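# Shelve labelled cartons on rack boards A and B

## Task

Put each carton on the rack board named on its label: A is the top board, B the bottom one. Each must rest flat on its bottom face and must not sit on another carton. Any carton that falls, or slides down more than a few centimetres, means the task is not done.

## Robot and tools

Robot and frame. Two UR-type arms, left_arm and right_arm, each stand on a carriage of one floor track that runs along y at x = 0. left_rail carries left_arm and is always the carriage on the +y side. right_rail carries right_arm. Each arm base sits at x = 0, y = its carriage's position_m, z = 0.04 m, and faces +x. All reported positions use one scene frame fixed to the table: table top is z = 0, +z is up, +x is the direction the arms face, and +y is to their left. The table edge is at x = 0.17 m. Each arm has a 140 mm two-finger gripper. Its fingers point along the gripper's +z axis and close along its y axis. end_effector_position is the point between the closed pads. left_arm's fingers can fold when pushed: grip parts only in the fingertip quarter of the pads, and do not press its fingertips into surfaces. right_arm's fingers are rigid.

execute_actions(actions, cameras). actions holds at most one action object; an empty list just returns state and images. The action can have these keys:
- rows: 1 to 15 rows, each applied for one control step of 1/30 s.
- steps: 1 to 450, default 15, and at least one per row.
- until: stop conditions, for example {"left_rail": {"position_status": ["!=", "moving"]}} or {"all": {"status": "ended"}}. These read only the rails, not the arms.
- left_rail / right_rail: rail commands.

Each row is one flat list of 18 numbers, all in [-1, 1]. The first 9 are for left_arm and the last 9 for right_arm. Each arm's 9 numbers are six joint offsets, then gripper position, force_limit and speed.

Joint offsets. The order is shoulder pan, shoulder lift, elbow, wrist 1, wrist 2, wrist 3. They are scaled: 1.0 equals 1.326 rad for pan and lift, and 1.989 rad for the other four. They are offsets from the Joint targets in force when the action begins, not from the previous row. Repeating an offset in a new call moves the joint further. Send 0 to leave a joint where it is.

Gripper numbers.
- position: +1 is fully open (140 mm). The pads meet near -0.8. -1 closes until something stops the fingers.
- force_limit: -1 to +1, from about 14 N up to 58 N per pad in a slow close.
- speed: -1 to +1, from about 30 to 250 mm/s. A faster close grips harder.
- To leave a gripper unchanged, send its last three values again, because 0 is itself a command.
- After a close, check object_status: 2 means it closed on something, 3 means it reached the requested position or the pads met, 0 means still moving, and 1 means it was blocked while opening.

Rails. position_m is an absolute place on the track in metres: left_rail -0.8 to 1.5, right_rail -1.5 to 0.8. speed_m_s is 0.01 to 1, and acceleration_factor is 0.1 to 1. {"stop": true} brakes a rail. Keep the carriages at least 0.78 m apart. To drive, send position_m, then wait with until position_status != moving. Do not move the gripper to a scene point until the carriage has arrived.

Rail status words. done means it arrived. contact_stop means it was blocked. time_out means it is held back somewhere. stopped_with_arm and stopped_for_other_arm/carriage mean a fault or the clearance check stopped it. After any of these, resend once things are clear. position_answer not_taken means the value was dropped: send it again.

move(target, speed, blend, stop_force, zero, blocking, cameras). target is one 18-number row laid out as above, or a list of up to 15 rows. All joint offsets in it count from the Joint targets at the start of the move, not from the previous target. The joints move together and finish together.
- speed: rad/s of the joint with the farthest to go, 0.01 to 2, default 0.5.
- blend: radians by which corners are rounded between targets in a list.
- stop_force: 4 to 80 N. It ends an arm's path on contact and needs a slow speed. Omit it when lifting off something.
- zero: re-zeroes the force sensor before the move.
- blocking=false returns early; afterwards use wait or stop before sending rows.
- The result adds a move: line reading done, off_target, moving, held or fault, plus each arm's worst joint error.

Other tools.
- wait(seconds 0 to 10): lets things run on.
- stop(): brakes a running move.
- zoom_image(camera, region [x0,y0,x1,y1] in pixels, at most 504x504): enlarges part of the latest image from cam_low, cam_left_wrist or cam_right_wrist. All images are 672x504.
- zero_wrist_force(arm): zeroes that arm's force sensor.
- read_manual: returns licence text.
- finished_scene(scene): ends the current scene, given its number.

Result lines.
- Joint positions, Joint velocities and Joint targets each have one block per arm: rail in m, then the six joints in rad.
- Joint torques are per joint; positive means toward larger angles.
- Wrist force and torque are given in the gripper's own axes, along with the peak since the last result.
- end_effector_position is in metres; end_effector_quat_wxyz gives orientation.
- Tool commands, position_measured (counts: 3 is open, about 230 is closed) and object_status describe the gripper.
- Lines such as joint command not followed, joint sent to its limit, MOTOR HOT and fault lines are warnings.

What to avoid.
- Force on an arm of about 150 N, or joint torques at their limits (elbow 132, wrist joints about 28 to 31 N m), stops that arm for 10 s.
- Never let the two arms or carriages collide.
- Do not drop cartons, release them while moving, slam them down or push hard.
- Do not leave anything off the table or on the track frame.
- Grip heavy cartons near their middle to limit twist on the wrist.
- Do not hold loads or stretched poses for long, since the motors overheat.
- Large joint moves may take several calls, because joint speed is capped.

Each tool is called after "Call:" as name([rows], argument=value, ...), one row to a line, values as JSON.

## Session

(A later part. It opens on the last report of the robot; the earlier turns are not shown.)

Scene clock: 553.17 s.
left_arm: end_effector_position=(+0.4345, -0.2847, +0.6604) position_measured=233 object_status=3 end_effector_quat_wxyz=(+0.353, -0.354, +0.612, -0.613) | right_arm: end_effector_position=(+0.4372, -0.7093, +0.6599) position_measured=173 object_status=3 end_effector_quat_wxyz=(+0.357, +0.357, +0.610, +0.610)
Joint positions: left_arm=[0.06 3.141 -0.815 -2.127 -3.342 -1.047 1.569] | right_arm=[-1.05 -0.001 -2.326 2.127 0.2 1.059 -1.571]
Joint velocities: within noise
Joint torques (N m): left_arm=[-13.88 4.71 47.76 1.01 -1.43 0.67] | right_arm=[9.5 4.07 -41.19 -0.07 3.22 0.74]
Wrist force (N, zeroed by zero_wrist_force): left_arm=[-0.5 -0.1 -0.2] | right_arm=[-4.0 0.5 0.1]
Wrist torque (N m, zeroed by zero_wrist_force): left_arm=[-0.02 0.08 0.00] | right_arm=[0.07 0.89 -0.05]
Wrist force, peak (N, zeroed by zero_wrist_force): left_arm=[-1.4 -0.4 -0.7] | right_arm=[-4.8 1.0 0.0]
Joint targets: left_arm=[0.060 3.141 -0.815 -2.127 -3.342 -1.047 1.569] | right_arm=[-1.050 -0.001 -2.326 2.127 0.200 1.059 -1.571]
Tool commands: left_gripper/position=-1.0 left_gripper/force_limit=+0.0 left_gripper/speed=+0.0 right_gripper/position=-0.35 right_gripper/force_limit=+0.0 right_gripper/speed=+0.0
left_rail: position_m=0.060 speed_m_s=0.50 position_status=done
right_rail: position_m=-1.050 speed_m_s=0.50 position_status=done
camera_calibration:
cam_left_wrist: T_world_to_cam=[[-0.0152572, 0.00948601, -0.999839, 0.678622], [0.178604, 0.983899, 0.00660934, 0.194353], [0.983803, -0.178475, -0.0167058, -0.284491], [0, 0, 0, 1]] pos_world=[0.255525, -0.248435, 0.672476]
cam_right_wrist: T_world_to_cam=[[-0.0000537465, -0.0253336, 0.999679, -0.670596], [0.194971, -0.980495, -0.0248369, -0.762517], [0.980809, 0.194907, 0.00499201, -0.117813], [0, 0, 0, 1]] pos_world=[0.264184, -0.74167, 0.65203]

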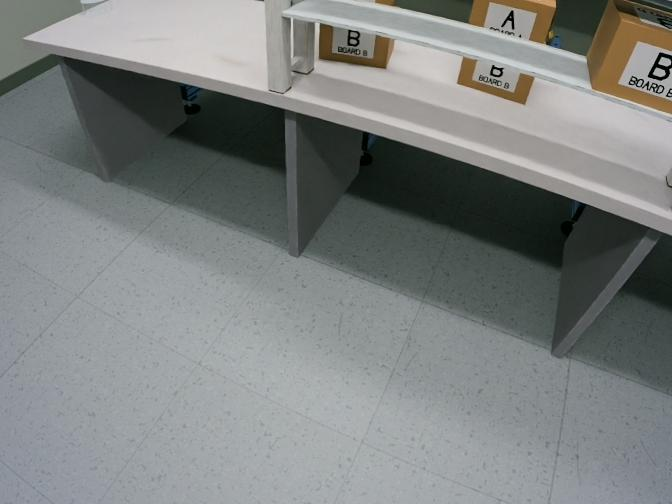

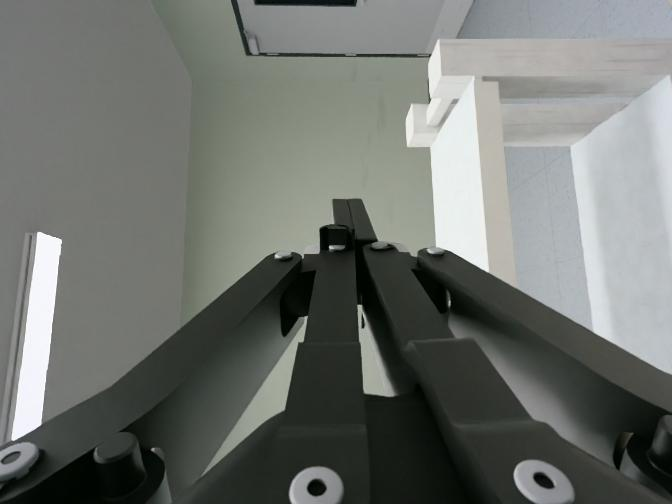

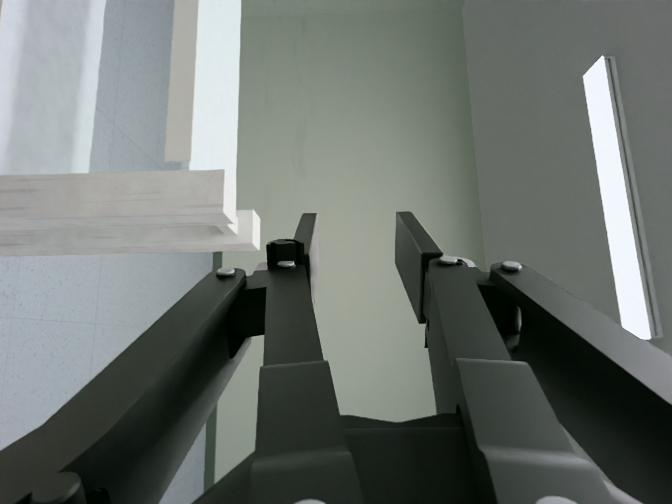

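Call:
move([
  [0,-0.0652,-0.0932,0.1367,0,0,-1,0,0,0,0.0652,0.0932,-0.1367,0,0,-0.35,0,0],
  [0,-0.1090,-0.1914,0.2640,0,0,-1,0,0,0,0.1090,0.1914,-0.2640,0,0,-0.35,0,0],
  [0,-0.2449,-0.2767,0.4401,0,0,-1,0,0,0,0.2449,0.2767,-0.4401,0,0,-0.35,0,0],
  [0,-0.2723,-0.2861,0.4676,0,0,-1,0,0,0,0.2723,0.2861,-0.4676,0,0,-0.35,0,0],
], speed=0.4, blend=0.03, stop_force=15)

Call:
zero_wrist_force(arm="left_arm")

Call:
zero_wrist_force(arm="right_arm")

Call:
execute_actions([
  {"left_rail":{"position_m":0.005,"speed_m_s":0.05,"acceleration_factor":0.1},"right_rail":{"position_m":-0.993,"speed_m_s":0.05,"acceleration_factor":0.1},"steps":150,"until":{"all":{"status":"ended"}}},
])

Scene clock: 570.67 s.
left_arm: end_effector_position=(+0.4849, -0.2848, +0.2854) position_measured=233 object_status=3 end_effector_quat_wxyz=(+0.353, -0.354, +0.612, -0.613) | right_arm: end_effector_position=(+0.4872, -0.7093, +0.2849) position_measured=173 object_status=3 end_effector_quat_wxyz=(+0.357, +0.357, +0.610, +0.610)
Joint positions: left_arm=[0.06 3.141 -1.176 -2.695 -2.412 -1.047 1.569] | right_arm=[-1.05 -0.001 -1.965 2.696 -0.73 1.059 -1.571]
Joint velocities: within noise
Joint torques (N m): left_arm=[-9.7 -16.05 30.36 5.4 0.03 0.5] | right_arm=[8.66 11.53 -25.72 -6.61 1.64 0.66]
Wrist force (N, zeroed by zero_wrist_force): left_arm=[-0.3 0.2 0.0] | right_arm=[-4.3 0.6 0.7]
Wrist torque (N m, zeroed by zero_wrist_force): left_arm=[0.04 0.06 0.00] | right_arm=[0.17 1.00 -0.05]
Wrist force, peak (N, zeroed by zero_wrist_force): left_arm=[0.2 -2.2 -1.1] | right_arm=[-4.7 1.0 0.5]
Joint targets: left_arm=[0.060 3.141 -1.176 -2.695 -2.412 -1.047 1.569] | right_arm=[-1.050 -0.001 -1.965 2.696 -0.730 1.059 -1.571]
left_rail: position_m=0.060 speed_m_s=0.50 position_status=done
right_rail: position_m=-1.050 speed_m_s=0.50 position_status=done
move: done; blend cut to 0.0273 rad at target 3
camera_calibration:
cam_left_wrist: T_world_to_cam=[[-0.0153162, 0.00948617, -0.999838, 0.304477], [0.178605, 0.983899, 0.00659895, 0.187917], [0.983802, -0.178475, -0.0167639, -0.340367], [0, 0, 0, 1]] pos_world=[0.305954, -0.248527, 0.297481]
cam_right_wrist: T_world_to_cam=[[0.0000067361, -0.0253338, 0.999679, -0.295774], [0.194969, -0.980495, -0.0248489, -0.781617], [0.980809, 0.194907, 0.00493269, -0.164951], [0, 0, 0, 1]] pos_world=[0.314179, -0.741714, 0.277071]

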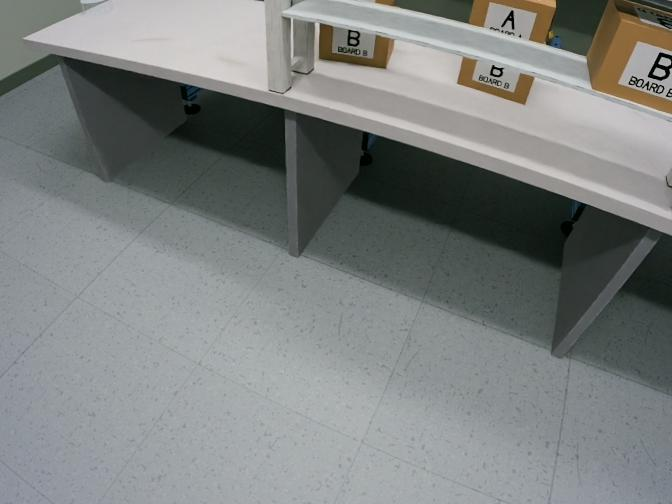

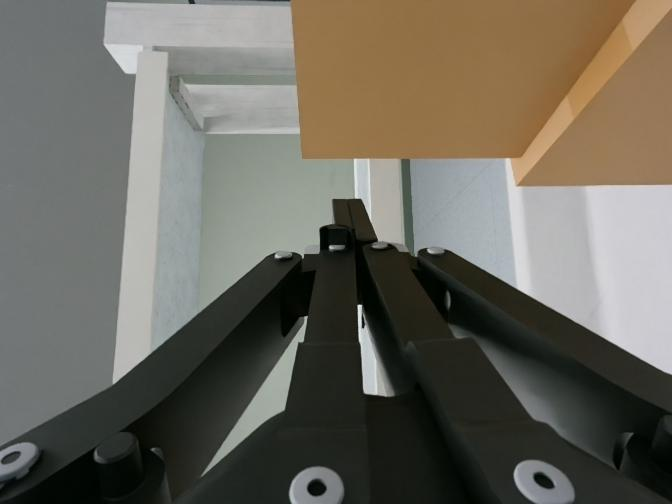

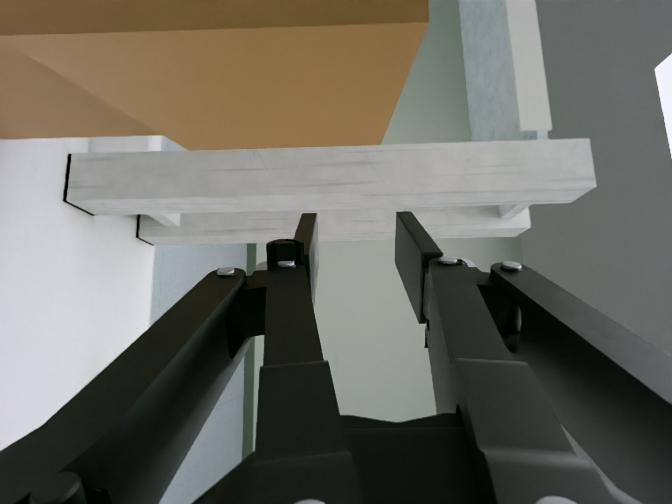

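Wrist force sensor zeroed.

Wrist force sensor zeroed.

Scene clock: 572.77 s.
left_arm: end_effector_position=(+0.4849, -0.3398, +0.2854) position_measured=233 object_status=3 end_effector_quat_wxyz=(+0.353, -0.354, +0.612, -0.613) | right_arm: end_effector_position=(+0.4872, -0.6523, +0.2849) position_measured=173 object_status=3 end_effector_quat_wxyz=(+0.357, +0.357, +0.610, +0.610)
Joint positions: left_arm=[0.005 3.141 -1.176 -2.695 -2.412 -1.047 1.569] | right_arm=[-0.993 -0.001 -1.965 2.696 -0.73 1.059 -1.571]
Joint velocities: within noise
Joint torques (N m): left_arm=[-10.22 -15.22 34.18 4.95 0.71 0.35] | right_arm=[9.07 10.83 -29.48 -5.46 1.06 0.63]
Wrist force (N, zeroed by zero_wrist_force): left_arm=[0.0 -0.1 0.1] | right_arm=[0.3 0.1 0.2]
Wrist torque (N m, zeroed by zero_wrist_force): left_arm=[-0.01 0.00 0.01] | right_arm=[0.01 -0.06 0.00]
Wrist force, peak (N, zeroed by zero_wrist_force): left_arm=[-0.4 -0.2 -0.4] | right_arm=[-0.6 0.3 -0.2]
Joint targets: left_arm=[0.005 3.141 -1.176 -2.695 -2.412 -1.047 1.569] | right_arm=[-0.993 -0.001 -1.965 2.696 -0.730 1.059 -1.571]
Tool commands: left_gripper/position=-1.0 left_gripper/force_limit=+0.0 left_gripper/speed=+0.0 right_gripper/position=-0.35 right_gripper/force_limit=+0.0 right_gripper/speed=+0.0
left_rail: position_m=0.005 speed_m_s=0.05 position_status=done
right_rail: position_m=-0.993 speed_m_s=0.05 position_status=done
camera_calibration:
cam_left_wrist: T_world_to_cam=[[-0.0153175, 0.00948625, -0.999838, 0.304998], [0.178605, 0.983899, 0.00659881, 0.242013], [0.983802, -0.178475, -0.0167651, -0.35018], [0, 0, 0, 1]] pos_world=[0.305954, -0.303508, 0.297481]
cam_right_wrist: T_world_to_cam=[[0.0000076623, -0.0253338, 0.999679, -0.294331], [0.194969, -0.980495, -0.0248491, -0.725741], [0.980809, 0.194907, 0.00493179, -0.176058], [0, 0, 0, 1]] pos_world=[0.314179, -0.684727, 0.277071]

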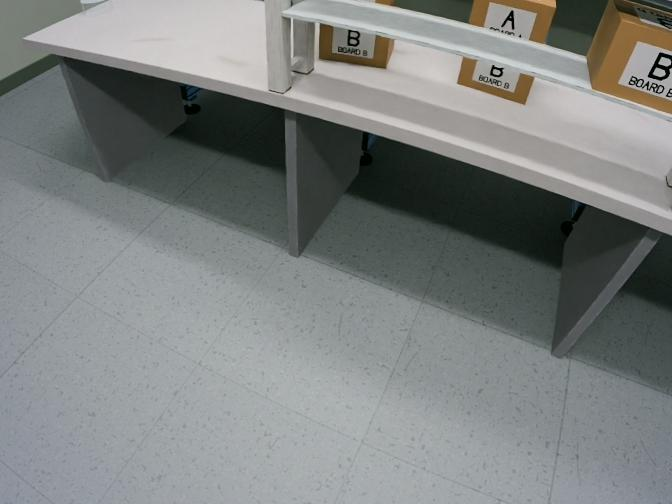

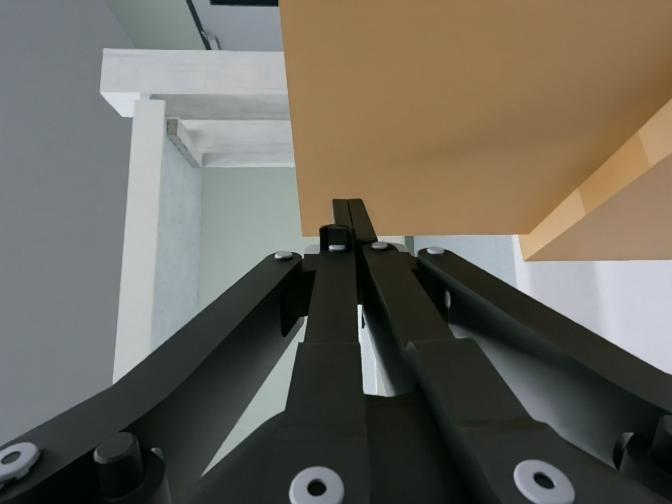

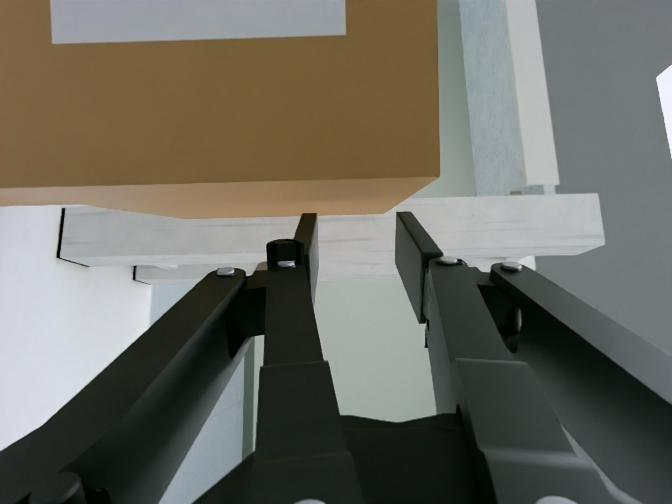

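Call:
execute_actions([
  {"left_rail":{"position_m":-0.006,"speed_m_s":0.02},"right_rail":{"position_m":-0.981,"speed_m_s":0.02},"steps":150,"until":{"all":{"status":"ended"}}},
])

Scene clock: 577.03 s.
left_arm: end_effector_position=(+0.4849, -0.3508, +0.2854) position_measured=233 object_status=3 end_effector_quat_wxyz=(+0.353, -0.354, +0.612, -0.613) | right_arm: end_effector_position=(+0.4872, -0.6403, +0.2849) position_measured=173 object_status=3 end_effector_quat_wxyz=(+0.357, +0.357, +0.610, +0.610)
Joint positions: left_arm=[-0.006 3.141 -1.176 -2.695 -2.412 -1.047 1.569] | right_arm=[-0.981 -0.001 -1.965 2.696 -0.73 1.059 -1.571]
Joint velocities: within noise
Joint torques (N m): left_arm=[-13.12 -17.43 41.16 3.15 1.61 0.8] | right_arm=[7.95 10.83 -36.84 -3.4 0.43 0.72]
Wrist force (N, zeroed by zero_wrist_force): left_arm=[0.0 0.1 0.1] | right_arm=[-1.5 -0.2 -1.7]
Wrist torque (N m, zeroed by zero_wrist_force): left_arm=[0.01 0.00 0.00] | right_arm=[0.06 0.04 -0.03]
Wrist force, peak (N, zeroed by zero_wrist_force): left_arm=[-0.6 0.0 0.0] | right_arm=[-1.5 -0.2 -1.7]
Joint targets: left_arm=[-0.006 3.141 -1.176 -2.695 -2.412 -1.047 1.569] | right_arm=[-0.981 -0.001 -1.965 2.696 -0.730 1.059 -1.571]
Tool commands: left_gripper/position=-1.0 left_gripper/force_limit=+0.0 left_gripper/speed=+0.0 right_gripper/position=-0.35 right_gripper/force_limit=+0.0 right_gripper/speed=+0.0
left_rail: position_m=-0.006 speed_m_s=0.02 position_status=done
right_rail: position_m=-0.981 speed_m_s=0.02 position_status=done
camera_calibration:
cam_left_wrist: T_world_to_cam=[[-0.0153174, 0.00948599, -0.999838, 0.305102], [0.178605, 0.983899, 0.00659856, 0.252835], [0.983802, -0.178475, -0.016765, -0.352143], [0, 0, 0, 1]] pos_world=[0.305954, -0.314507, 0.297481]
cam_right_wrist: T_world_to_cam=[[0.0000075614, -0.0253337, 0.999679, -0.294027], [0.194969, -0.980495, -0.024849, -0.713974], [0.980809, 0.194907, 0.00493188, -0.178397], [0, 0, 0, 1]] pos_world=[0.314179, -0.672725, 0.277071]

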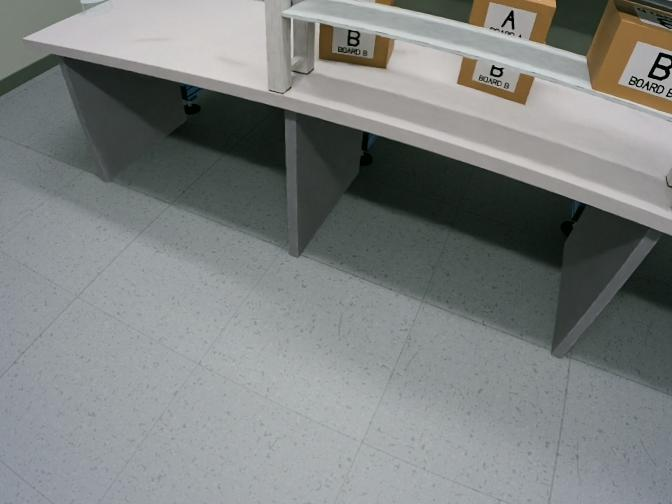

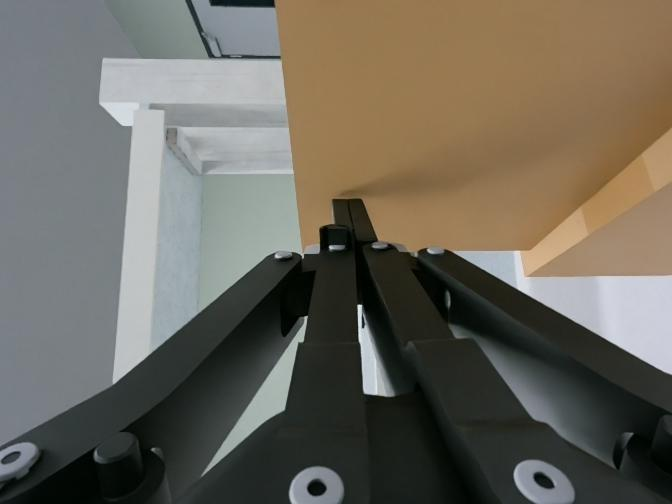

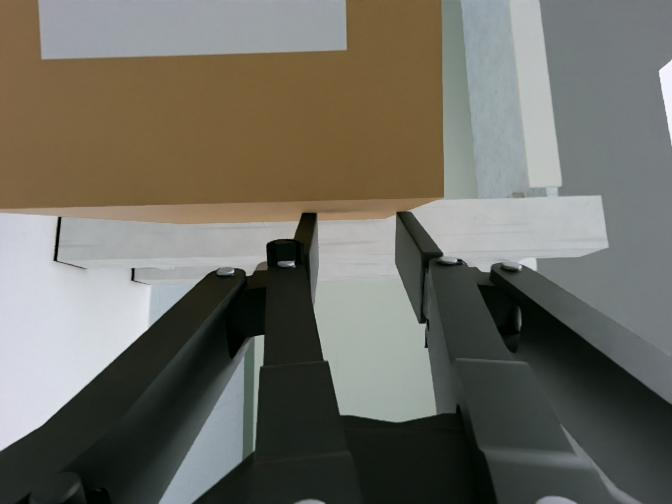

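Call:
execute_actions([
  {"left_rail":{"position_m":-0.013,"speed_m_s":0.02},"steps":150,"until":{"all":{"status":"ended"}}},
], cameras=[])

Call:
execute_actions([
  {"left_rail":{"position_m":-0.017,"speed_m_s":0.02},"steps":150,"until":{"all":{"status":"ended"}}},
], cameras=[])

Scene clock: 582.73 s.
left_arm: end_effector_position=(+0.4849, -0.3578, +0.2854) position_measured=233 object_status=3 end_effector_quat_wxyz=(+0.353, -0.354, +0.612, -0.613) | right_arm: end_effector_position=(+0.4872, -0.6403, +0.2849) position_measured=173 object_status=3 end_effector_quat_wxyz=(+0.357, +0.357, +0.610, +0.610)
Joint positions: left_arm=[-0.013 3.141 -1.176 -2.695 -2.412 -1.047 1.569] | right_arm=[-0.981 -0.001 -1.965 2.696 -0.73 1.059 -1.571]
Joint velocities: within noise
Joint torques (N m): left_arm=[-10.14 -15.95 47.45 1.41 1.58 0.69] | right_arm=[9.07 9.66 -39.91 -1.66 -0.21 0.58]
Wrist force (N, zeroed by zero_wrist_force): left_arm=[-4.7 -1.8 -5.3] | right_arm=[-0.8 -0.1 -1.2]
Wrist torque (N m, zeroed by zero_wrist_force): left_arm=[0.01 -0.12 -0.01] | right_arm=[0.02 -0.05 -0.02]
Wrist force, peak (N, zeroed by zero_wrist_force): left_arm=[-4.9 -1.5 -5.4] | right_arm=[-1.5 -0.2 -1.9]
Joint targets: left_arm=[-0.013 3.141 -1.176 -2.695 -2.412 -1.047 1.569] | right_arm=[-0.981 -0.001 -1.965 2.696 -0.730 1.059 -1.571]
Tool commands: left_gripper/position=-1.0 left_gripper/force_limit=+0.0 left_gripper/speed=+0.0 right_gripper/position=-0.35 right_gripper/force_limit=+0.0 right_gripper/speed=+0.0
left_rail: position_m=-0.013 speed_m_s=0.02 position_status=done
right_rail: position_m=-0.981 speed_m_s=0.02 position_status=done
No camera images: "cameras" was empty.

Scene clock: 583.43 s.
left_arm: end_effector_position=(+0.4850, -0.3618, +0.2854) position_measured=233 object_status=3 end_effector_quat_wxyz=(+0.353, -0.354, +0.612, -0.613) | right_arm: end_effector_position=(+0.4872, -0.6403, +0.2849) position_measured=173 object_status=3 end_effector_quat_wxyz=(+0.357, +0.357, +0.610, +0.610)
Joint positions: left_arm=[-0.017 3.141 -1.176 -2.695 -2.412 -1.047 1.569] | right_arm=[-0.981 -0.001 -1.965 2.696 -0.73 1.059 -1.571]
Joint velocities: within noise
Joint torques (N m): left_arm=[-14.5 -15.25 49.82 1.17 4.85 0.32] | right_arm=[8.74 10.18 -40 -1.23 -1.39 0.52]
Wrist force (N, zeroed by zero_wrist_force): left_arm=[-24.1 -2.4 -15.2] | right_arm=[-19.5 1.2 -11.6]
Wrist torque (N m, zeroed by zero_wrist_force): left_arm=[0.07 -0.79 -0.02] | right_arm=[0.26 -0.39 -0.20]
Wrist force, peak (N, zeroed by zero_wrist_force): left_arm=[-24.0 -2.7 -15.6] | right_arm=[-19.5 1.2 -11.6]
Joint targets: left_arm=[-0.017 3.141 -1.176 -2.695 -2.412 -1.047 1.569] | right_arm=[-0.981 -0.001 -1.965 2.696 -0.730 1.059 -1.571]
Tool commands: left_gripper/position=-1.0 left_gripper/force_limit=+0.0 left_gripper/speed=+0.0 right_gripper/position=-0.35 right_gripper/force_limit=+0.0 right_gripper/speed=+0.0
left_rail: position_m=-0.017 speed_m_s=0.02 position_status=done
right_rail: position_m=-0.981 speed_m_s=0.02 position_status=done
No camera images: "cameras" was empty.

Call:
execute_actions([
  {"left_rail":{"position_m":-0.021,"speed_m_s":0.02},"steps":150,"until":{"all":{"status":"ended"}}},
], cameras=["cam_left_wrist","cam_right_wrist"])

Scene clock: 586.70 s.
left_arm: end_effector_position=(+0.4850, -0.3658, +0.2854) position_measured=233 object_status=3 end_effector_quat_wxyz=(+0.353, -0.354, +0.612, -0.613) | right_arm: end_effector_position=(+0.4872, -0.6403, +0.2849) position_measured=173 object_status=3 end_effector_quat_wxyz=(+0.357, +0.357, +0.610, +0.610)
Joint positions: left_arm=[-0.021 3.141 -1.176 -2.695 -2.412 -1.047 1.569] | right_arm=[-0.981 -0.001 -1.965 2.696 -0.73 1.059 -1.571]
Joint velocities: within noise
Joint torques (N m): left_arm=[-17.82 -16.01 47.71 1.01 13.93 0.69] | right_arm=[14.23 6.95 -39.48 0.11 -10.69 0.44]
Wrist force (N, zeroed by zero_wrist_force): left_arm=[-52.4 -3.7 -31.6] | right_arm=[-48.1 1.9 -26.1]
Wrist torque (N m, zeroed by zero_wrist_force): left_arm=[0.07 -1.67 -0.03] | right_arm=[0.26 -0.99 -0.32]
Wrist force, peak (N, zeroed by zero_wrist_force): left_arm=[-52.4 -3.7 -31.6] | right_arm=[-48.2 1.1 -26.3]
Joint targets: left_arm=[-0.021 3.141 -1.176 -2.695 -2.412 -1.047 1.569] | right_arm=[-0.981 -0.001 -1.965 2.696 -0.730 1.059 -1.571]
Tool commands: left_gripper/position=-1.0 left_gripper/force_limit=+0.0 left_gripper/speed=+0.0 right_gripper/position=-0.35 right_gripper/force_limit=+0.0 right_gripper/speed=+0.0
left_rail: position_m=-0.021 speed_m_s=0.02 position_status=done
right_rail: position_m=-0.981 speed_m_s=0.02 position_status=done
camera_calibration:
cam_left_wrist: T_world_to_cam=[[-0.0153119, 0.00948564, -0.999838, 0.305248], [0.17858, 0.983903, 0.00659963, 0.26757], [0.983806, -0.17845, -0.0167594, -0.354822], [0, 0, 0, 1]] pos_world=[0.305967, -0.329476, 0.297486]
cam_right_wrist: T_world_to_cam=[[0.0000041384, -0.0253338, 0.999679, -0.294029], [0.194919, -0.980505, -0.0248487, -0.713958], [0.980819, 0.194857, 0.00493398, -0.178451], [0, 0, 0, 1]] pos_world=[0.314193, -0.672716, 0.277074]
Images, in order (width x height): cam_left_wrist 672x504, cam_right_wrist 672x504.

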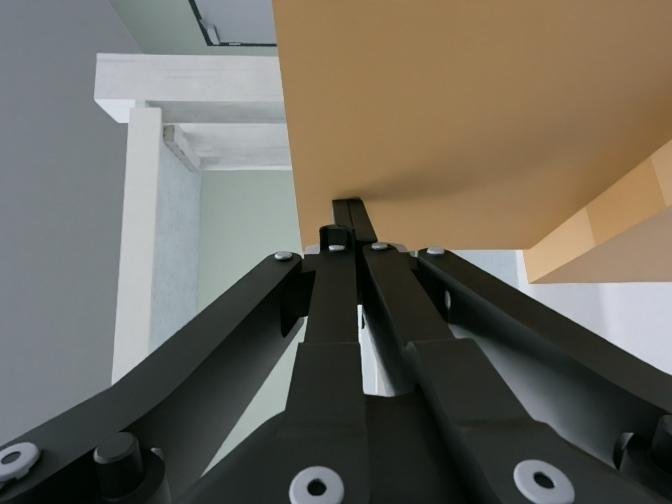

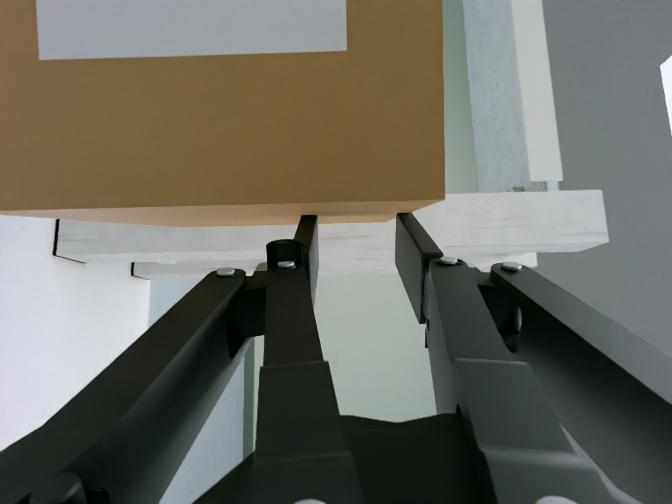

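Call:
move(target=[0,0.0273,0.0094,-0.0276,0,0,-1,0,0,0,-0.0273,-0.0094,0.0276,0,0,-0.35,0,0], speed=0.08, cameras=["cam_left_wrist","cam_right_wrist"])

Scene clock: 595.20 s.
left_arm: end_effector_position=(+0.4849, -0.3658, +0.3004) position_measured=233 object_status=3 end_effector_quat_wxyz=(+0.353, -0.354, +0.612, -0.613) | right_arm: end_effector_position=(+0.4872, -0.6403, +0.2999) position_measured=173 object_status=3 end_effector_quat_wxyz=(+0.357, +0.357, +0.610, +0.610)
Joint positions: left_arm=[-0.021 3.141 -1.14 -2.677 -2.466 -1.047 1.569] | right_arm=[-0.981 -0.001 -2.001 2.677 -0.676 1.059 -1.571]
Joint velocities: within noise
Joint torques (N m): left_arm=[-42.05 25.55 58.05 1.1 13.36 0.61] | right_arm=[36.74 -16.83 -49.91 -1.55 -22.67 0.27]
Wrist force (N, zeroed by zero_wrist_force): left_arm=[-48.5 5.6 -28.0] | right_arm=[-50.8 -9.5 -26.1]
Wrist torque (N m, zeroed by zero_wrist_force): left_arm=[-0.18 -1.65 0.08] | right_arm=[0.58 -1.03 -0.43]
Wrist force, peak (N, zeroed by zero_wrist_force): left_arm=[-52.8 -3.7 -31.8] | right_arm=[-50.9 -9.5 -26.2]
Joint targets: left_arm=[-0.021 3.141 -1.140 -2.677 -2.467 -1.047 1.569] | right_arm=[-0.981 -0.001 -2.001 2.677 -0.675 1.059 -1.571]
left_rail: position_m=-0.021 speed_m_s=0.02 position_status=done
right_rail: position_m=-0.981 speed_m_s=0.02 position_status=done
move: done
camera_calibration:
cam_left_wrist: T_world_to_cam=[[-0.0153245, 0.00948626, -0.999838, 0.320233], [0.178607, 0.983898, 0.00659753, 0.267522], [0.983801, -0.178477, -0.016772, -0.354526], [0, 0, 0, 1]] pos_world=[0.305909, -0.329527, 0.31247]
cam_right_wrist: T_world_to_cam=[[0.0000145765, -0.0253336, 0.999679, -0.309004], [0.194944, -0.980499, -0.0248504, -0.713575], [0.980814, 0.194882, 0.00492435, -0.178468], [0, 0, 0, 1]] pos_world=[0.314156, -0.672708, 0.292051]
Images, in order (width x height): cam_left_wrist 672x504, cam_right_wrist 672x504.

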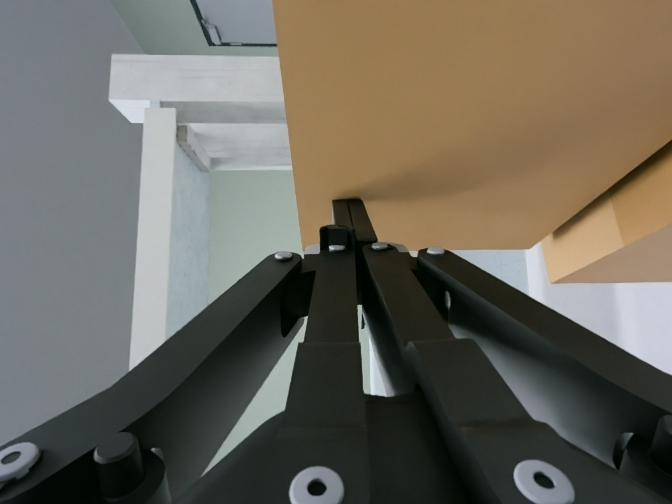

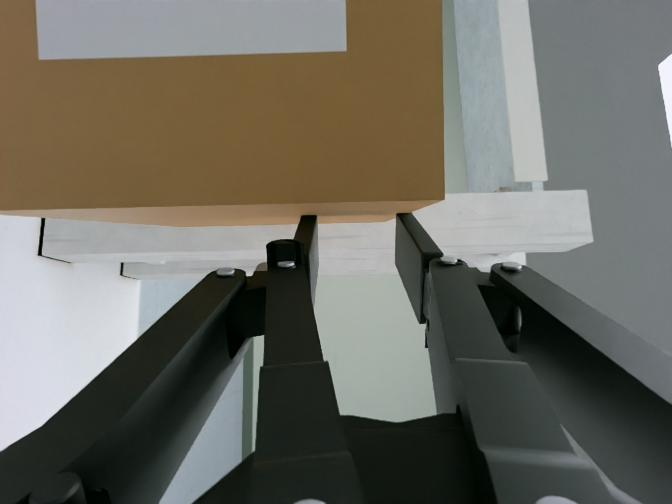

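Call:
move([
  [0,0.1359,0.0854,-0.1760,0,0,-1,0,0,0,-0.1359,-0.0854,0.1760,0,0,-0.35,0,0],
  [0,0.1797,0.1835,-0.3033,0,0,-1,0,0,0,-0.1797,-0.1835,0.3033,0,0,-0.35,0,0],
  [0,0.1740,0.2906,-0.4066,0,0,-1,0,0,0,-0.1740,-0.2906,0.4066,0,0,-0.35,0,0],
], speed=0.2, blend=0.04, cameras=[])

Call:
execute_actions([
  {"left_rail":{"position_m":0.109,"speed_m_s":0.05,"acceleration_factor":0.1},"right_rail":{"position_m":-0.851,"speed_m_s":0.05,"acceleration_factor":0.1},"steps":250,"until":{"all":{"status":"ended"}}},
], cameras=[])

Call:
move([
  [0,-0.1256,0.0345,0.0492,0,0,-1,0,0,0,0.1256,-0.0345,-0.0492,0,0,-0.35,0,0],
  [0,-0.2599,0.0861,0.0871,0,0,-1,0,0,0,0.2599,-0.0861,-0.0871,0,0,-0.35,0,0],
  [0,-0.3630,0.1368,0.1053,0,0,-1,0,0,0,0.3630,-0.1368,-0.1053,0,0,-0.35,0,0],
  [0,-0.3946,0.1543,0.1088,0,0,-1,0,0,0,0.3946,-0.1543,-0.1088,0,0,-0.35,0,0],
], speed=0.15, blend=0.03)

Scene clock: 615.33 s.
left_arm: end_effector_position=(+0.4846, -0.3658, +0.6603) position_measured=233 object_status=3 end_effector_quat_wxyz=(+0.353, -0.354, +0.612, -0.613) | right_arm: end_effector_position=(+0.4873, -0.6403, +0.6597) position_measured=173 object_status=3 end_effector_quat_wxyz=(+0.357, +0.357, +0.610, +0.610)
Joint positions: left_arm=[-0.021 3.141 -0.909 -2.099 -3.275 -1.047 1.569] | right_arm=[-0.981 -0.001 -2.232 2.1 0.133 1.059 -1.571]
Joint velocities: within noise
Joint torques (N m): left_arm=[-42.75 -24.56 68.65 1.4 13.61 0.43] | right_arm=[36.67 15.6 -59.56 -1.76 -25.93 0.11]
Wrist force (N, zeroed by zero_wrist_force): left_arm=[-50.0 4.9 -28.2] | right_arm=[-51.7 -9.5 -26.7]
Wrist torque (N m, zeroed by zero_wrist_force): left_arm=[-0.27 -1.58 0.07] | right_arm=[0.55 -1.08 -0.47]
Wrist force, peak (N, zeroed by zero_wrist_force): left_arm=[-50.1 3.4 -28.8] | right_arm=[-51.9 -10.0 -26.7]
Joint targets: left_arm=[-0.021 3.141 -0.909 -2.099 -3.275 -1.047 1.569] | right_arm=[-0.981 -0.001 -2.232 2.099 0.133 1.059 -1.571]
left_rail: position_m=-0.021 speed_m_s=0.02 position_status=done
right_rail: position_m=-0.981 speed_m_s=0.02 position_status=done
move: done
No camera images: "cameras" was empty.

Scene clock: 618.90 s.
left_arm: end_effector_position=(+0.4846, -0.2359, +0.6605) position_measured=233 object_status=3 end_effector_quat_wxyz=(+0.353, -0.354, +0.612, -0.613) | right_arm: end_effector_position=(+0.4873, -0.5103, +0.6599) position_measured=173 object_status=3 end_effector_quat_wxyz=(+0.357, +0.357, +0.610, +0.610)
Joint positions: left_arm=[0.109 3.141 -0.909 -2.099 -3.275 -1.047 1.569] | right_arm=[-0.851 -0.001 -2.232 2.099 0.133 1.059 -1.571]
Joint velocities: within noise
Joint torques (N m): left_arm=[-40.52 -18.99 62.08 1.94 14 0.23] | right_arm=[36.6 13.32 -54.59 -2.19 -25.62 0.09]
Wrist force (N, zeroed by zero_wrist_force): left_arm=[-50.2 5.0 -28.6] | right_arm=[-51.8 -9.4 -26.6]
Wrist torque (N m, zeroed by zero_wrist_force): left_arm=[-0.23 -1.60 0.07] | right_arm=[0.55 -1.10 -0.47]
Wrist force, peak (N, zeroed by zero_wrist_force): left_arm=[-50.4 4.7 -28.9] | right_arm=[-52.2 -10.0 -27.0]
Joint targets: left_arm=[0.109 3.141 -0.909 -2.099 -3.275 -1.047 1.569] | right_arm=[-0.851 -0.001 -2.232 2.099 0.133 1.059 -1.571]
Tool commands: left_gripper/position=-1.0 left_gripper/force_limit=+0.0 left_gripper/speed=+0.0 right_gripper/position=-0.35 right_gripper/force_limit=+0.0 right_gripper/speed=+0.0
left_rail: position_m=0.109 speed_m_s=0.05 position_status=done
right_rail: position_m=-0.851 speed_m_s=0.05 position_status=done
No camera images: "cameras" was empty.

Scene clock: 622.87 s.
left_arm: end_effector_position=(+0.7795, -0.2360, +0.6606) position_measured=233 object_status=3 end_effector_quat_wxyz=(+0.353, -0.354, +0.612, -0.613) | right_arm: end_effector_position=(+0.7821, -0.5105, +0.6599) position_measured=173 object_status=3 end_effector_quat_wxyz=(+0.357, +0.357, +0.610, +0.610)
Joint positions: left_arm=[0.109 3.141 -1.432 -1.792 -3.059 -1.047 1.569] | right_arm=[-0.851 -0.001 -1.709 1.793 -0.083 1.059 -1.571]
Joint velocities: within noise
Joint torques (N m): left_arm=[-36.97 21.66 70.28 8.81 13.77 0.74] | right_arm=[37.77 -31.73 -59.55 -11.35 -23.07 0.04]
Wrist force (N, zeroed by zero_wrist_force): left_arm=[-42.0 5.6 -23.7] | right_arm=[-43.3 -9.6 -22.9]
Wrist torque (N m, zeroed by zero_wrist_force): left_arm=[-0.28 -1.31 0.08] | right_arm=[0.50 -1.00 -0.44]
Wrist force, peak (N, zeroed by zero_wrist_force): left_arm=[-50.0 4.5 -29.1] | right_arm=[-51.3 -10.7 -28.3]
Joint targets: left_arm=[0.109 3.141 -1.432 -1.792 -3.059 -1.047 1.569] | right_arm=[-0.851 -0.001 -1.709 1.793 -0.083 1.059 -1.571]
left_rail: position_m=0.109 speed_m_s=0.05 position_status=done
right_rail: position_m=-0.851 speed_m_s=0.05 position_status=done
move: done; blend cut to 0.0209 rad at target 3
camera_calibration:
cam_left_wrist: T_world_to_cam=[[-0.0152353, 0.00948614, -0.999839, 0.683631], [0.178609, 0.983898, 0.0066133, 0.084806], [0.983802, -0.178479, -0.0166843, -0.615189], [0, 0, 0, 1]] pos_world=[0.600492, -0.199724, 0.672696]
cam_right_wrist: T_world_to_cam=[[-0.0000735697, -0.0253334, 0.999679, -0.66556], [0.194983, -0.980492, -0.0248328, -0.634859], [0.980807, 0.194919, 0.00501172, -0.494838], [0, 0, 0, 1]] pos_world=[0.609078, -0.542883, 0.652061]

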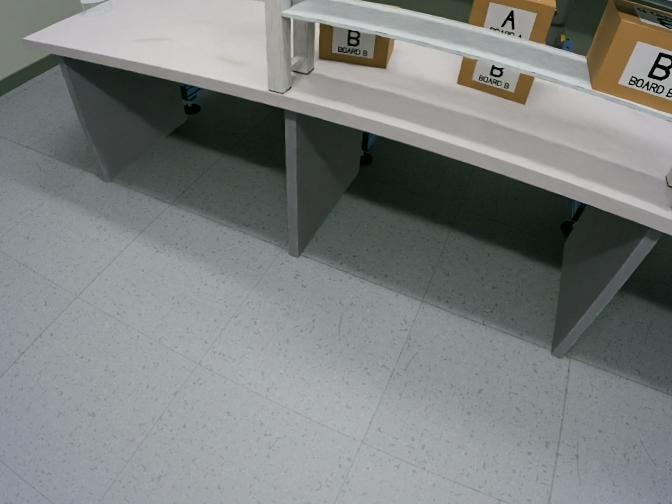

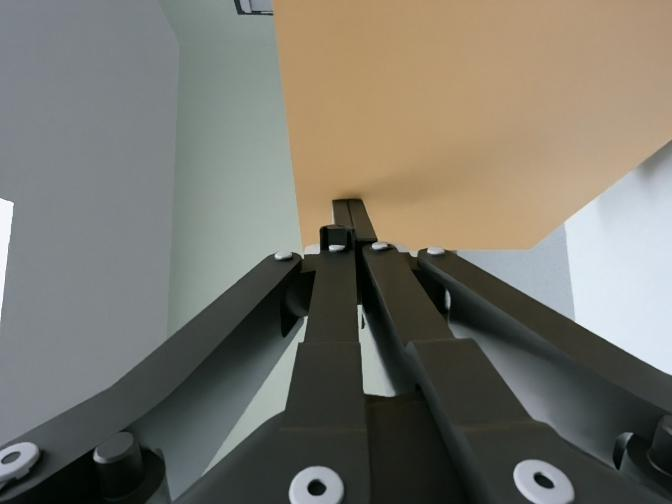

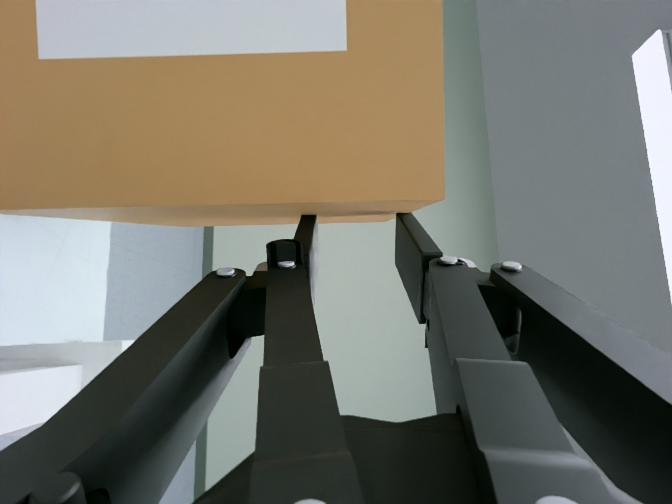

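Call:
move(target=[0,-0.0054,-0.0280,0.0316,0,0,-1,0,0,0,0.0054,0.0280,-0.0316,0,0,-0.35,0,0], speed=0.05, stop_force=10, cameras=[])

Call:
move(target=[0,-0.0010,-0.0034,0.0040,0,0,-1,0,0,0,0.0010,0.0034,-0.0040,0,0,-0.35,0,0], speed=0.03, stop_force=9, cameras=[])

Call:
move(target=[0,-0.0010,-0.0034,0.0040,0,0,-1,0,0,0,0.0010,0.0034,-0.0040,0,0,-0.35,0,0], speed=0.03, stop_force=9, cameras=[])

Scene clock: 631.87 s.
left_arm: end_effector_position=(+0.7799, -0.2360, +0.6255) position_measured=233 object_status=3 end_effector_quat_wxyz=(+0.353, -0.354, +0.612, -0.613) | right_arm: end_effector_position=(+0.7825, -0.5105, +0.6248) position_measured=173 object_status=3 end_effector_quat_wxyz=(+0.357, +0.357, +0.610, +0.610)
Joint positions: left_arm=[0.109 3.141 -1.439 -1.848 -2.996 -1.047 1.569] | right_arm=[-0.851 -0.001 -1.702 1.848 -0.146 1.059 -1.571]
Joint velocities: within noise
Joint torques (N m): left_arm=[-29.26 24.39 49.05 8.51 13.56 0.45] | right_arm=[35.51 -31.5 -43.9 -10.79 -17.33 0.17]
Wrist force (N, zeroed by zero_wrist_force): left_arm=[-41.9 5.1 -24.2] | right_arm=[-43.8 -9.1 -22.5]
Wrist torque (N m, zeroed by zero_wrist_force): left_arm=[-0.28 -1.38 0.08] | right_arm=[0.47 -0.86 -0.40]
Wrist force, peak (N, zeroed by zero_wrist_force): left_arm=[-42.4 5.4 -24.0] | right_arm=[-43.6 -9.5 -23.1]
Joint targets: left_arm=[0.109 3.141 -1.439 -1.848 -2.996 -1.047 1.569] | right_arm=[-0.851 -0.001 -1.702 1.848 -0.146 1.059 -1.571]
left_rail: position_m=0.109 speed_m_s=0.05 position_status=done
right_rail: position_m=-0.851 speed_m_s=0.05 position_status=done
move: done
No camera images: "cameras" was empty.

Scene clock: 633.20 s.
left_arm: end_effector_position=(+0.7800, -0.2360, +0.6210) position_measured=233 object_status=3 end_effector_quat_wxyz=(+0.353, -0.354, +0.612, -0.613) | right_arm: end_effector_position=(+0.7826, -0.5105, +0.6203) position_measured=173 object_status=3 end_effector_quat_wxyz=(+0.357, +0.357, +0.610, +0.610)
Joint positions: left_arm=[0.109 3.141 -1.441 -1.854 -2.988 -1.047 1.569] | right_arm=[-0.851 -0.001 -1.7 1.855 -0.154 1.059 -1.571]
Joint velocities: within noise
Joint torques (N m): left_arm=[-29.42 24.01 49.08 8.48 13.34 0.85] | right_arm=[36.18 -33.1 -44.1 -10.78 -16.08 0.02]
Wrist force (N, zeroed by zero_wrist_force): left_arm=[-41.7 5.6 -23.8] | right_arm=[-43.6 -9.5 -22.5]
Wrist torque (N m, zeroed by zero_wrist_force): left_arm=[-0.26 -1.39 0.07] | right_arm=[0.49 -0.92 -0.40]
Wrist force, peak (N, zeroed by zero_wrist_force): left_arm=[-42.0 5.7 -24.3] | right_arm=[-43.9 -9.6 -22.9]
Joint targets: left_arm=[0.109 3.141 -1.441 -1.854 -2.988 -1.047 1.569] | right_arm=[-0.851 -0.001 -1.700 1.855 -0.154 1.059 -1.571]
left_rail: position_m=0.109 speed_m_s=0.05 position_status=done
right_rail: position_m=-0.851 speed_m_s=0.05 position_status=done
move: done
No camera images: "cameras" was empty.

Scene clock: 634.53 s.
left_arm: end_effector_position=(+0.7800, -0.2360, +0.6165) position_measured=233 object_status=3 end_effector_quat_wxyz=(+0.353, -0.354, +0.612, -0.613) | right_arm: end_effector_position=(+0.7826, -0.5105, +0.6158) position_measured=173 object_status=3 end_effector_quat_wxyz=(+0.357, +0.357, +0.610, +0.610)
Joint positions: left_arm=[0.109 3.141 -1.442 -1.861 -2.98 -1.047 1.569] | right_arm=[-0.851 -0.001 -1.699 1.862 -0.162 1.059 -1.571]
Joint velocities: within noise
Joint torques (N m): left_arm=[-27.63 23.13 47.99 8.27 13.64 0.66] | right_arm=[37.83 -32.53 -44.1 -10.74 -14.74 0.31]
Wrist force (N, zeroed by zero_wrist_force): left_arm=[-41.9 5.5 -24.0] | right_arm=[-43.6 -9.4 -22.6]
Wrist torque (N m, zeroed by zero_wrist_force): left_arm=[-0.25 -1.35 0.07] | right_arm=[0.52 -0.94 -0.38]
Wrist force, peak (N, zeroed by zero_wrist_force): left_arm=[-42.1 5.3 -24.1] | right_arm=[-43.8 -9.5 -22.6]
Joint targets: left_arm=[0.109 3.141 -1.442 -1.861 -2.980 -1.047 1.569] | right_arm=[-0.851 -0.001 -1.699 1.862 -0.162 1.059 -1.571]
left_rail: position_m=0.109 speed_m_s=0.05 position_status=done
right_rail: position_m=-0.851 speed_m_s=0.05 position_status=done
move: done
No camera images: "cameras" was empty.

Call:
move(target=[0,-0.0010,-0.0034,0.0040,0,0,-1,0,0,0,0.0010,0.0034,-0.0040,0,0,-0.35,0,0], speed=0.03, stop_force=9, cameras=[])

Call:
move(target=[0,-0.0010,-0.0034,0.0040,0,0,-1,0,0,0,0.0010,0.0034,-0.0040,0,0,-0.35,0,0], speed=0.03, stop_force=9, cameras=[])

Scene clock: 641.40 s.
left_arm: end_effector_position=(+0.7801, -0.2360, +0.6148) position_measured=233 object_status=3 end_effector_quat_wxyz=(+0.353, -0.354, +0.612, -0.613) | right_arm: end_effector_position=(+0.7827, -0.5105, +0.6141) position_measured=173 object_status=3 end_effector_quat_wxyz=(+0.357, +0.357, +0.610, +0.610)
Joint positions: left_arm=[0.109 3.141 -1.442 -1.864 -2.977 -1.047 1.569] | right_arm=[-0.851 -0.001 -1.699 1.864 -0.165 1.059 -1.571]
Joint velocities: within noise
Joint torques (N m): left_arm=[-29.11 55.8 61.63 0.49 13.3 0.54] | right_arm=[37.91 -50.2 -51.93 -0.1 -11 0.06]
Wrist force (N, zeroed by zero_wrist_force): left_arm=[-42.9 -1.4 -26.8] | right_arm=[-43.1 -1.7 -23.9]
Wrist torque (N m, zeroed by zero_wrist_force): left_arm=[-0.06 -1.39 -0.03] | right_arm=[0.63 -0.84 -0.14]
Wrist force, peak (N, zeroed by zero_wrist_force): left_arm=[-44.0 -6.7 -27.2] | right_arm=[-43.9 -9.6 -22.7]
Joint targets: left_arm=[0.109 3.141 -1.442 -1.864 -2.977 -1.047 1.569] | right_arm=[-0.851 -0.001 -1.699 1.864 -0.165 1.059 -1.571]
left_rail: position_m=0.109 speed_m_s=0.05 position_status=done
right_rail: position_m=-0.851 speed_m_s=0.05 position_status=done
move: contact (left_arm, right_arm)
No camera images: "cameras" was empty.

Scene clock: 642.73 s.
left_arm: end_effector_position=(+0.7801, -0.2360, +0.6143) position_measured=233 object_status=3 end_effector_quat_wxyz=(+0.353, -0.354, +0.612, -0.613) | right_arm: end_effector_position=(+0.7826, -0.5105, +0.6135) position_measured=173 object_status=3 end_effector_quat_wxyz=(+0.357, +0.357, +0.610, +0.610)
Joint positions: left_arm=[0.109 3.141 -1.443 -1.865 -2.975 -1.047 1.569] | right_arm=[-0.851 -0.001 -1.699 1.865 -0.167 1.059 -1.571]
Joint velocities: within noise
Joint torques (N m): left_arm=[-30.85 37.44 55.97 -1.26 13.66 0.6] | right_arm=[37.17 -43.3 -47.41 1.26 -10.77 0.13]
Wrist force (N, zeroed by zero_wrist_force): left_arm=[-43.1 -7.4 -28.2] | right_arm=[-42.3 5.8 -24.8]
Wrist torque (N m, zeroed by zero_wrist_force): left_arm=[0.14 -1.36 -0.11] | right_arm=[0.50 -0.81 -0.03]
Wrist force, peak (N, zeroed by zero_wrist_force): left_arm=[-44.2 -13.6 -27.6] | right_arm=[-42.3 5.8 -24.8]
Joint targets: left_arm=[0.109 3.141 -1.442 -1.865 -2.975 -1.047 1.569] | right_arm=[-0.851 -0.001 -1.699 1.865 -0.167 1.059 -1.571]
left_rail: position_m=0.109 speed_m_s=0.05 position_status=done
right_rail: position_m=-0.851 speed_m_s=0.05 position_status=done
move: contact (left_arm, right_arm)
No camera images: "cameras" was empty.

Call:
execute_actions([
  {"left_rail":{"position_m":0.140,"speed_m_s":0.03},"right_rail":{"position_m":-0.878,"speed_m_s":0.03},"steps":150,"until":{"all":{"status":"ended"}}},
])

Scene clock: 648.20 s.
left_arm: end_effector_position=(+0.7800, -0.2050, +0.6143) position_measured=233 object_status=3 end_effector_quat_wxyz=(+0.353, -0.354, +0.612, -0.613) | right_arm: end_effector_position=(+0.7826, -0.5375, +0.6135) position_measured=173 object_status=3 end_effector_quat_wxyz=(+0.357, +0.357, +0.610, +0.610)
Joint positions: left_arm=[0.14 3.141 -1.442 -1.865 -2.975 -1.047 1.569] | right_arm=[-0.878 -0.001 -1.699 1.865 -0.167 1.059 -1.571]
Joint velocities: within noise
Joint torques (N m): left_arm=[7.86 47.91 43.82 4.2 -2.18 0.62] | right_arm=[-14.31 -43.09 -41.08 -2.04 2.94 0.11]
Wrist force (N, zeroed by zero_wrist_force): left_arm=[0.0 -0.4 -0.6] | right_arm=[2.8 1.7 -5.4]
Wrist torque (N m, zeroed by zero_wrist_force): left_arm=[-0.09 0.00 -0.01] | right_arm=[0.29 -0.67 0.01]
Wrist force, peak (N, zeroed by zero_wrist_force): left_arm=[-43.5 -8.6 -28.3] | right_arm=[-42.6 5.6 -24.7]
Joint targets: left_arm=[0.140 3.141 -1.442 -1.865 -2.975 -1.047 1.569] | right_arm=[-0.878 -0.001 -1.699 1.865 -0.167 1.059 -1.571]
Tool commands: left_gripper/position=-1.0 left_gripper/force_limit=+0.0 left_gripper/speed=+0.0 right_gripper/position=-0.35 right_gripper/force_limit=+0.0 right_gripper/speed=+0.0
left_rail: position_m=0.140 speed_m_s=0.03 position_status=done
right_rail: position_m=-0.878 speed_m_s=0.03 position_status=done
camera_calibration:
cam_left_wrist: T_world_to_cam=[[-0.0148449, 0.00948574, -0.999845, 0.636739], [0.178597, 0.9839, 0.0066828, 0.054489], [0.98381, -0.17847, -0.0163, -0.611224], [0, 0, 0, 1]] pos_world=[0.601049, -0.168737, 0.626313]
cam_right_wrist: T_world_to_cam=[[-0.000230924, -0.0253332, 0.999679, -0.619744], [0.194987, -0.980492, -0.024802, -0.662611], [0.980806, 0.194919, 0.00516608, -0.489924], [0, 0, 0, 1]] pos_world=[0.609578, -0.569889, 0.605642]

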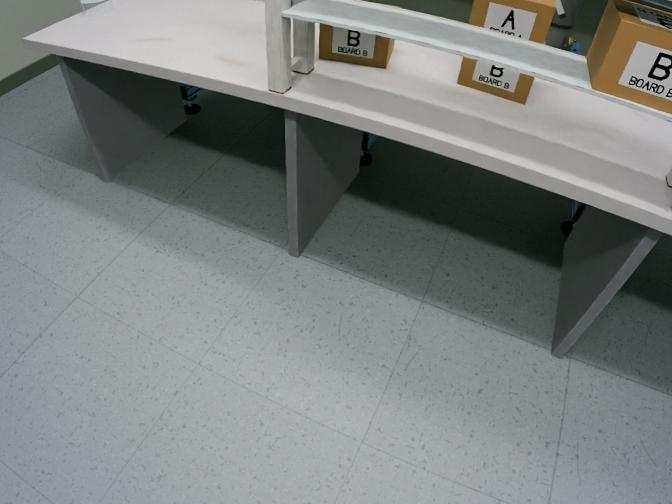

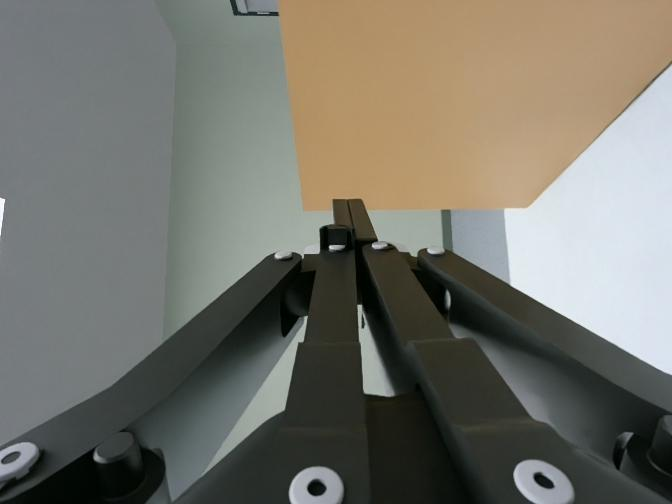

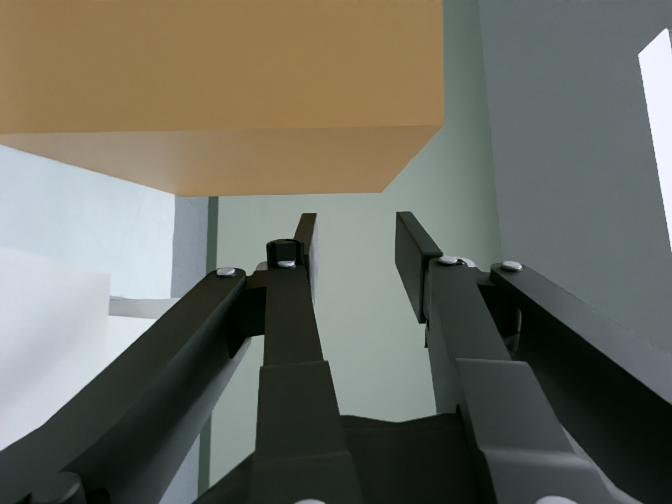

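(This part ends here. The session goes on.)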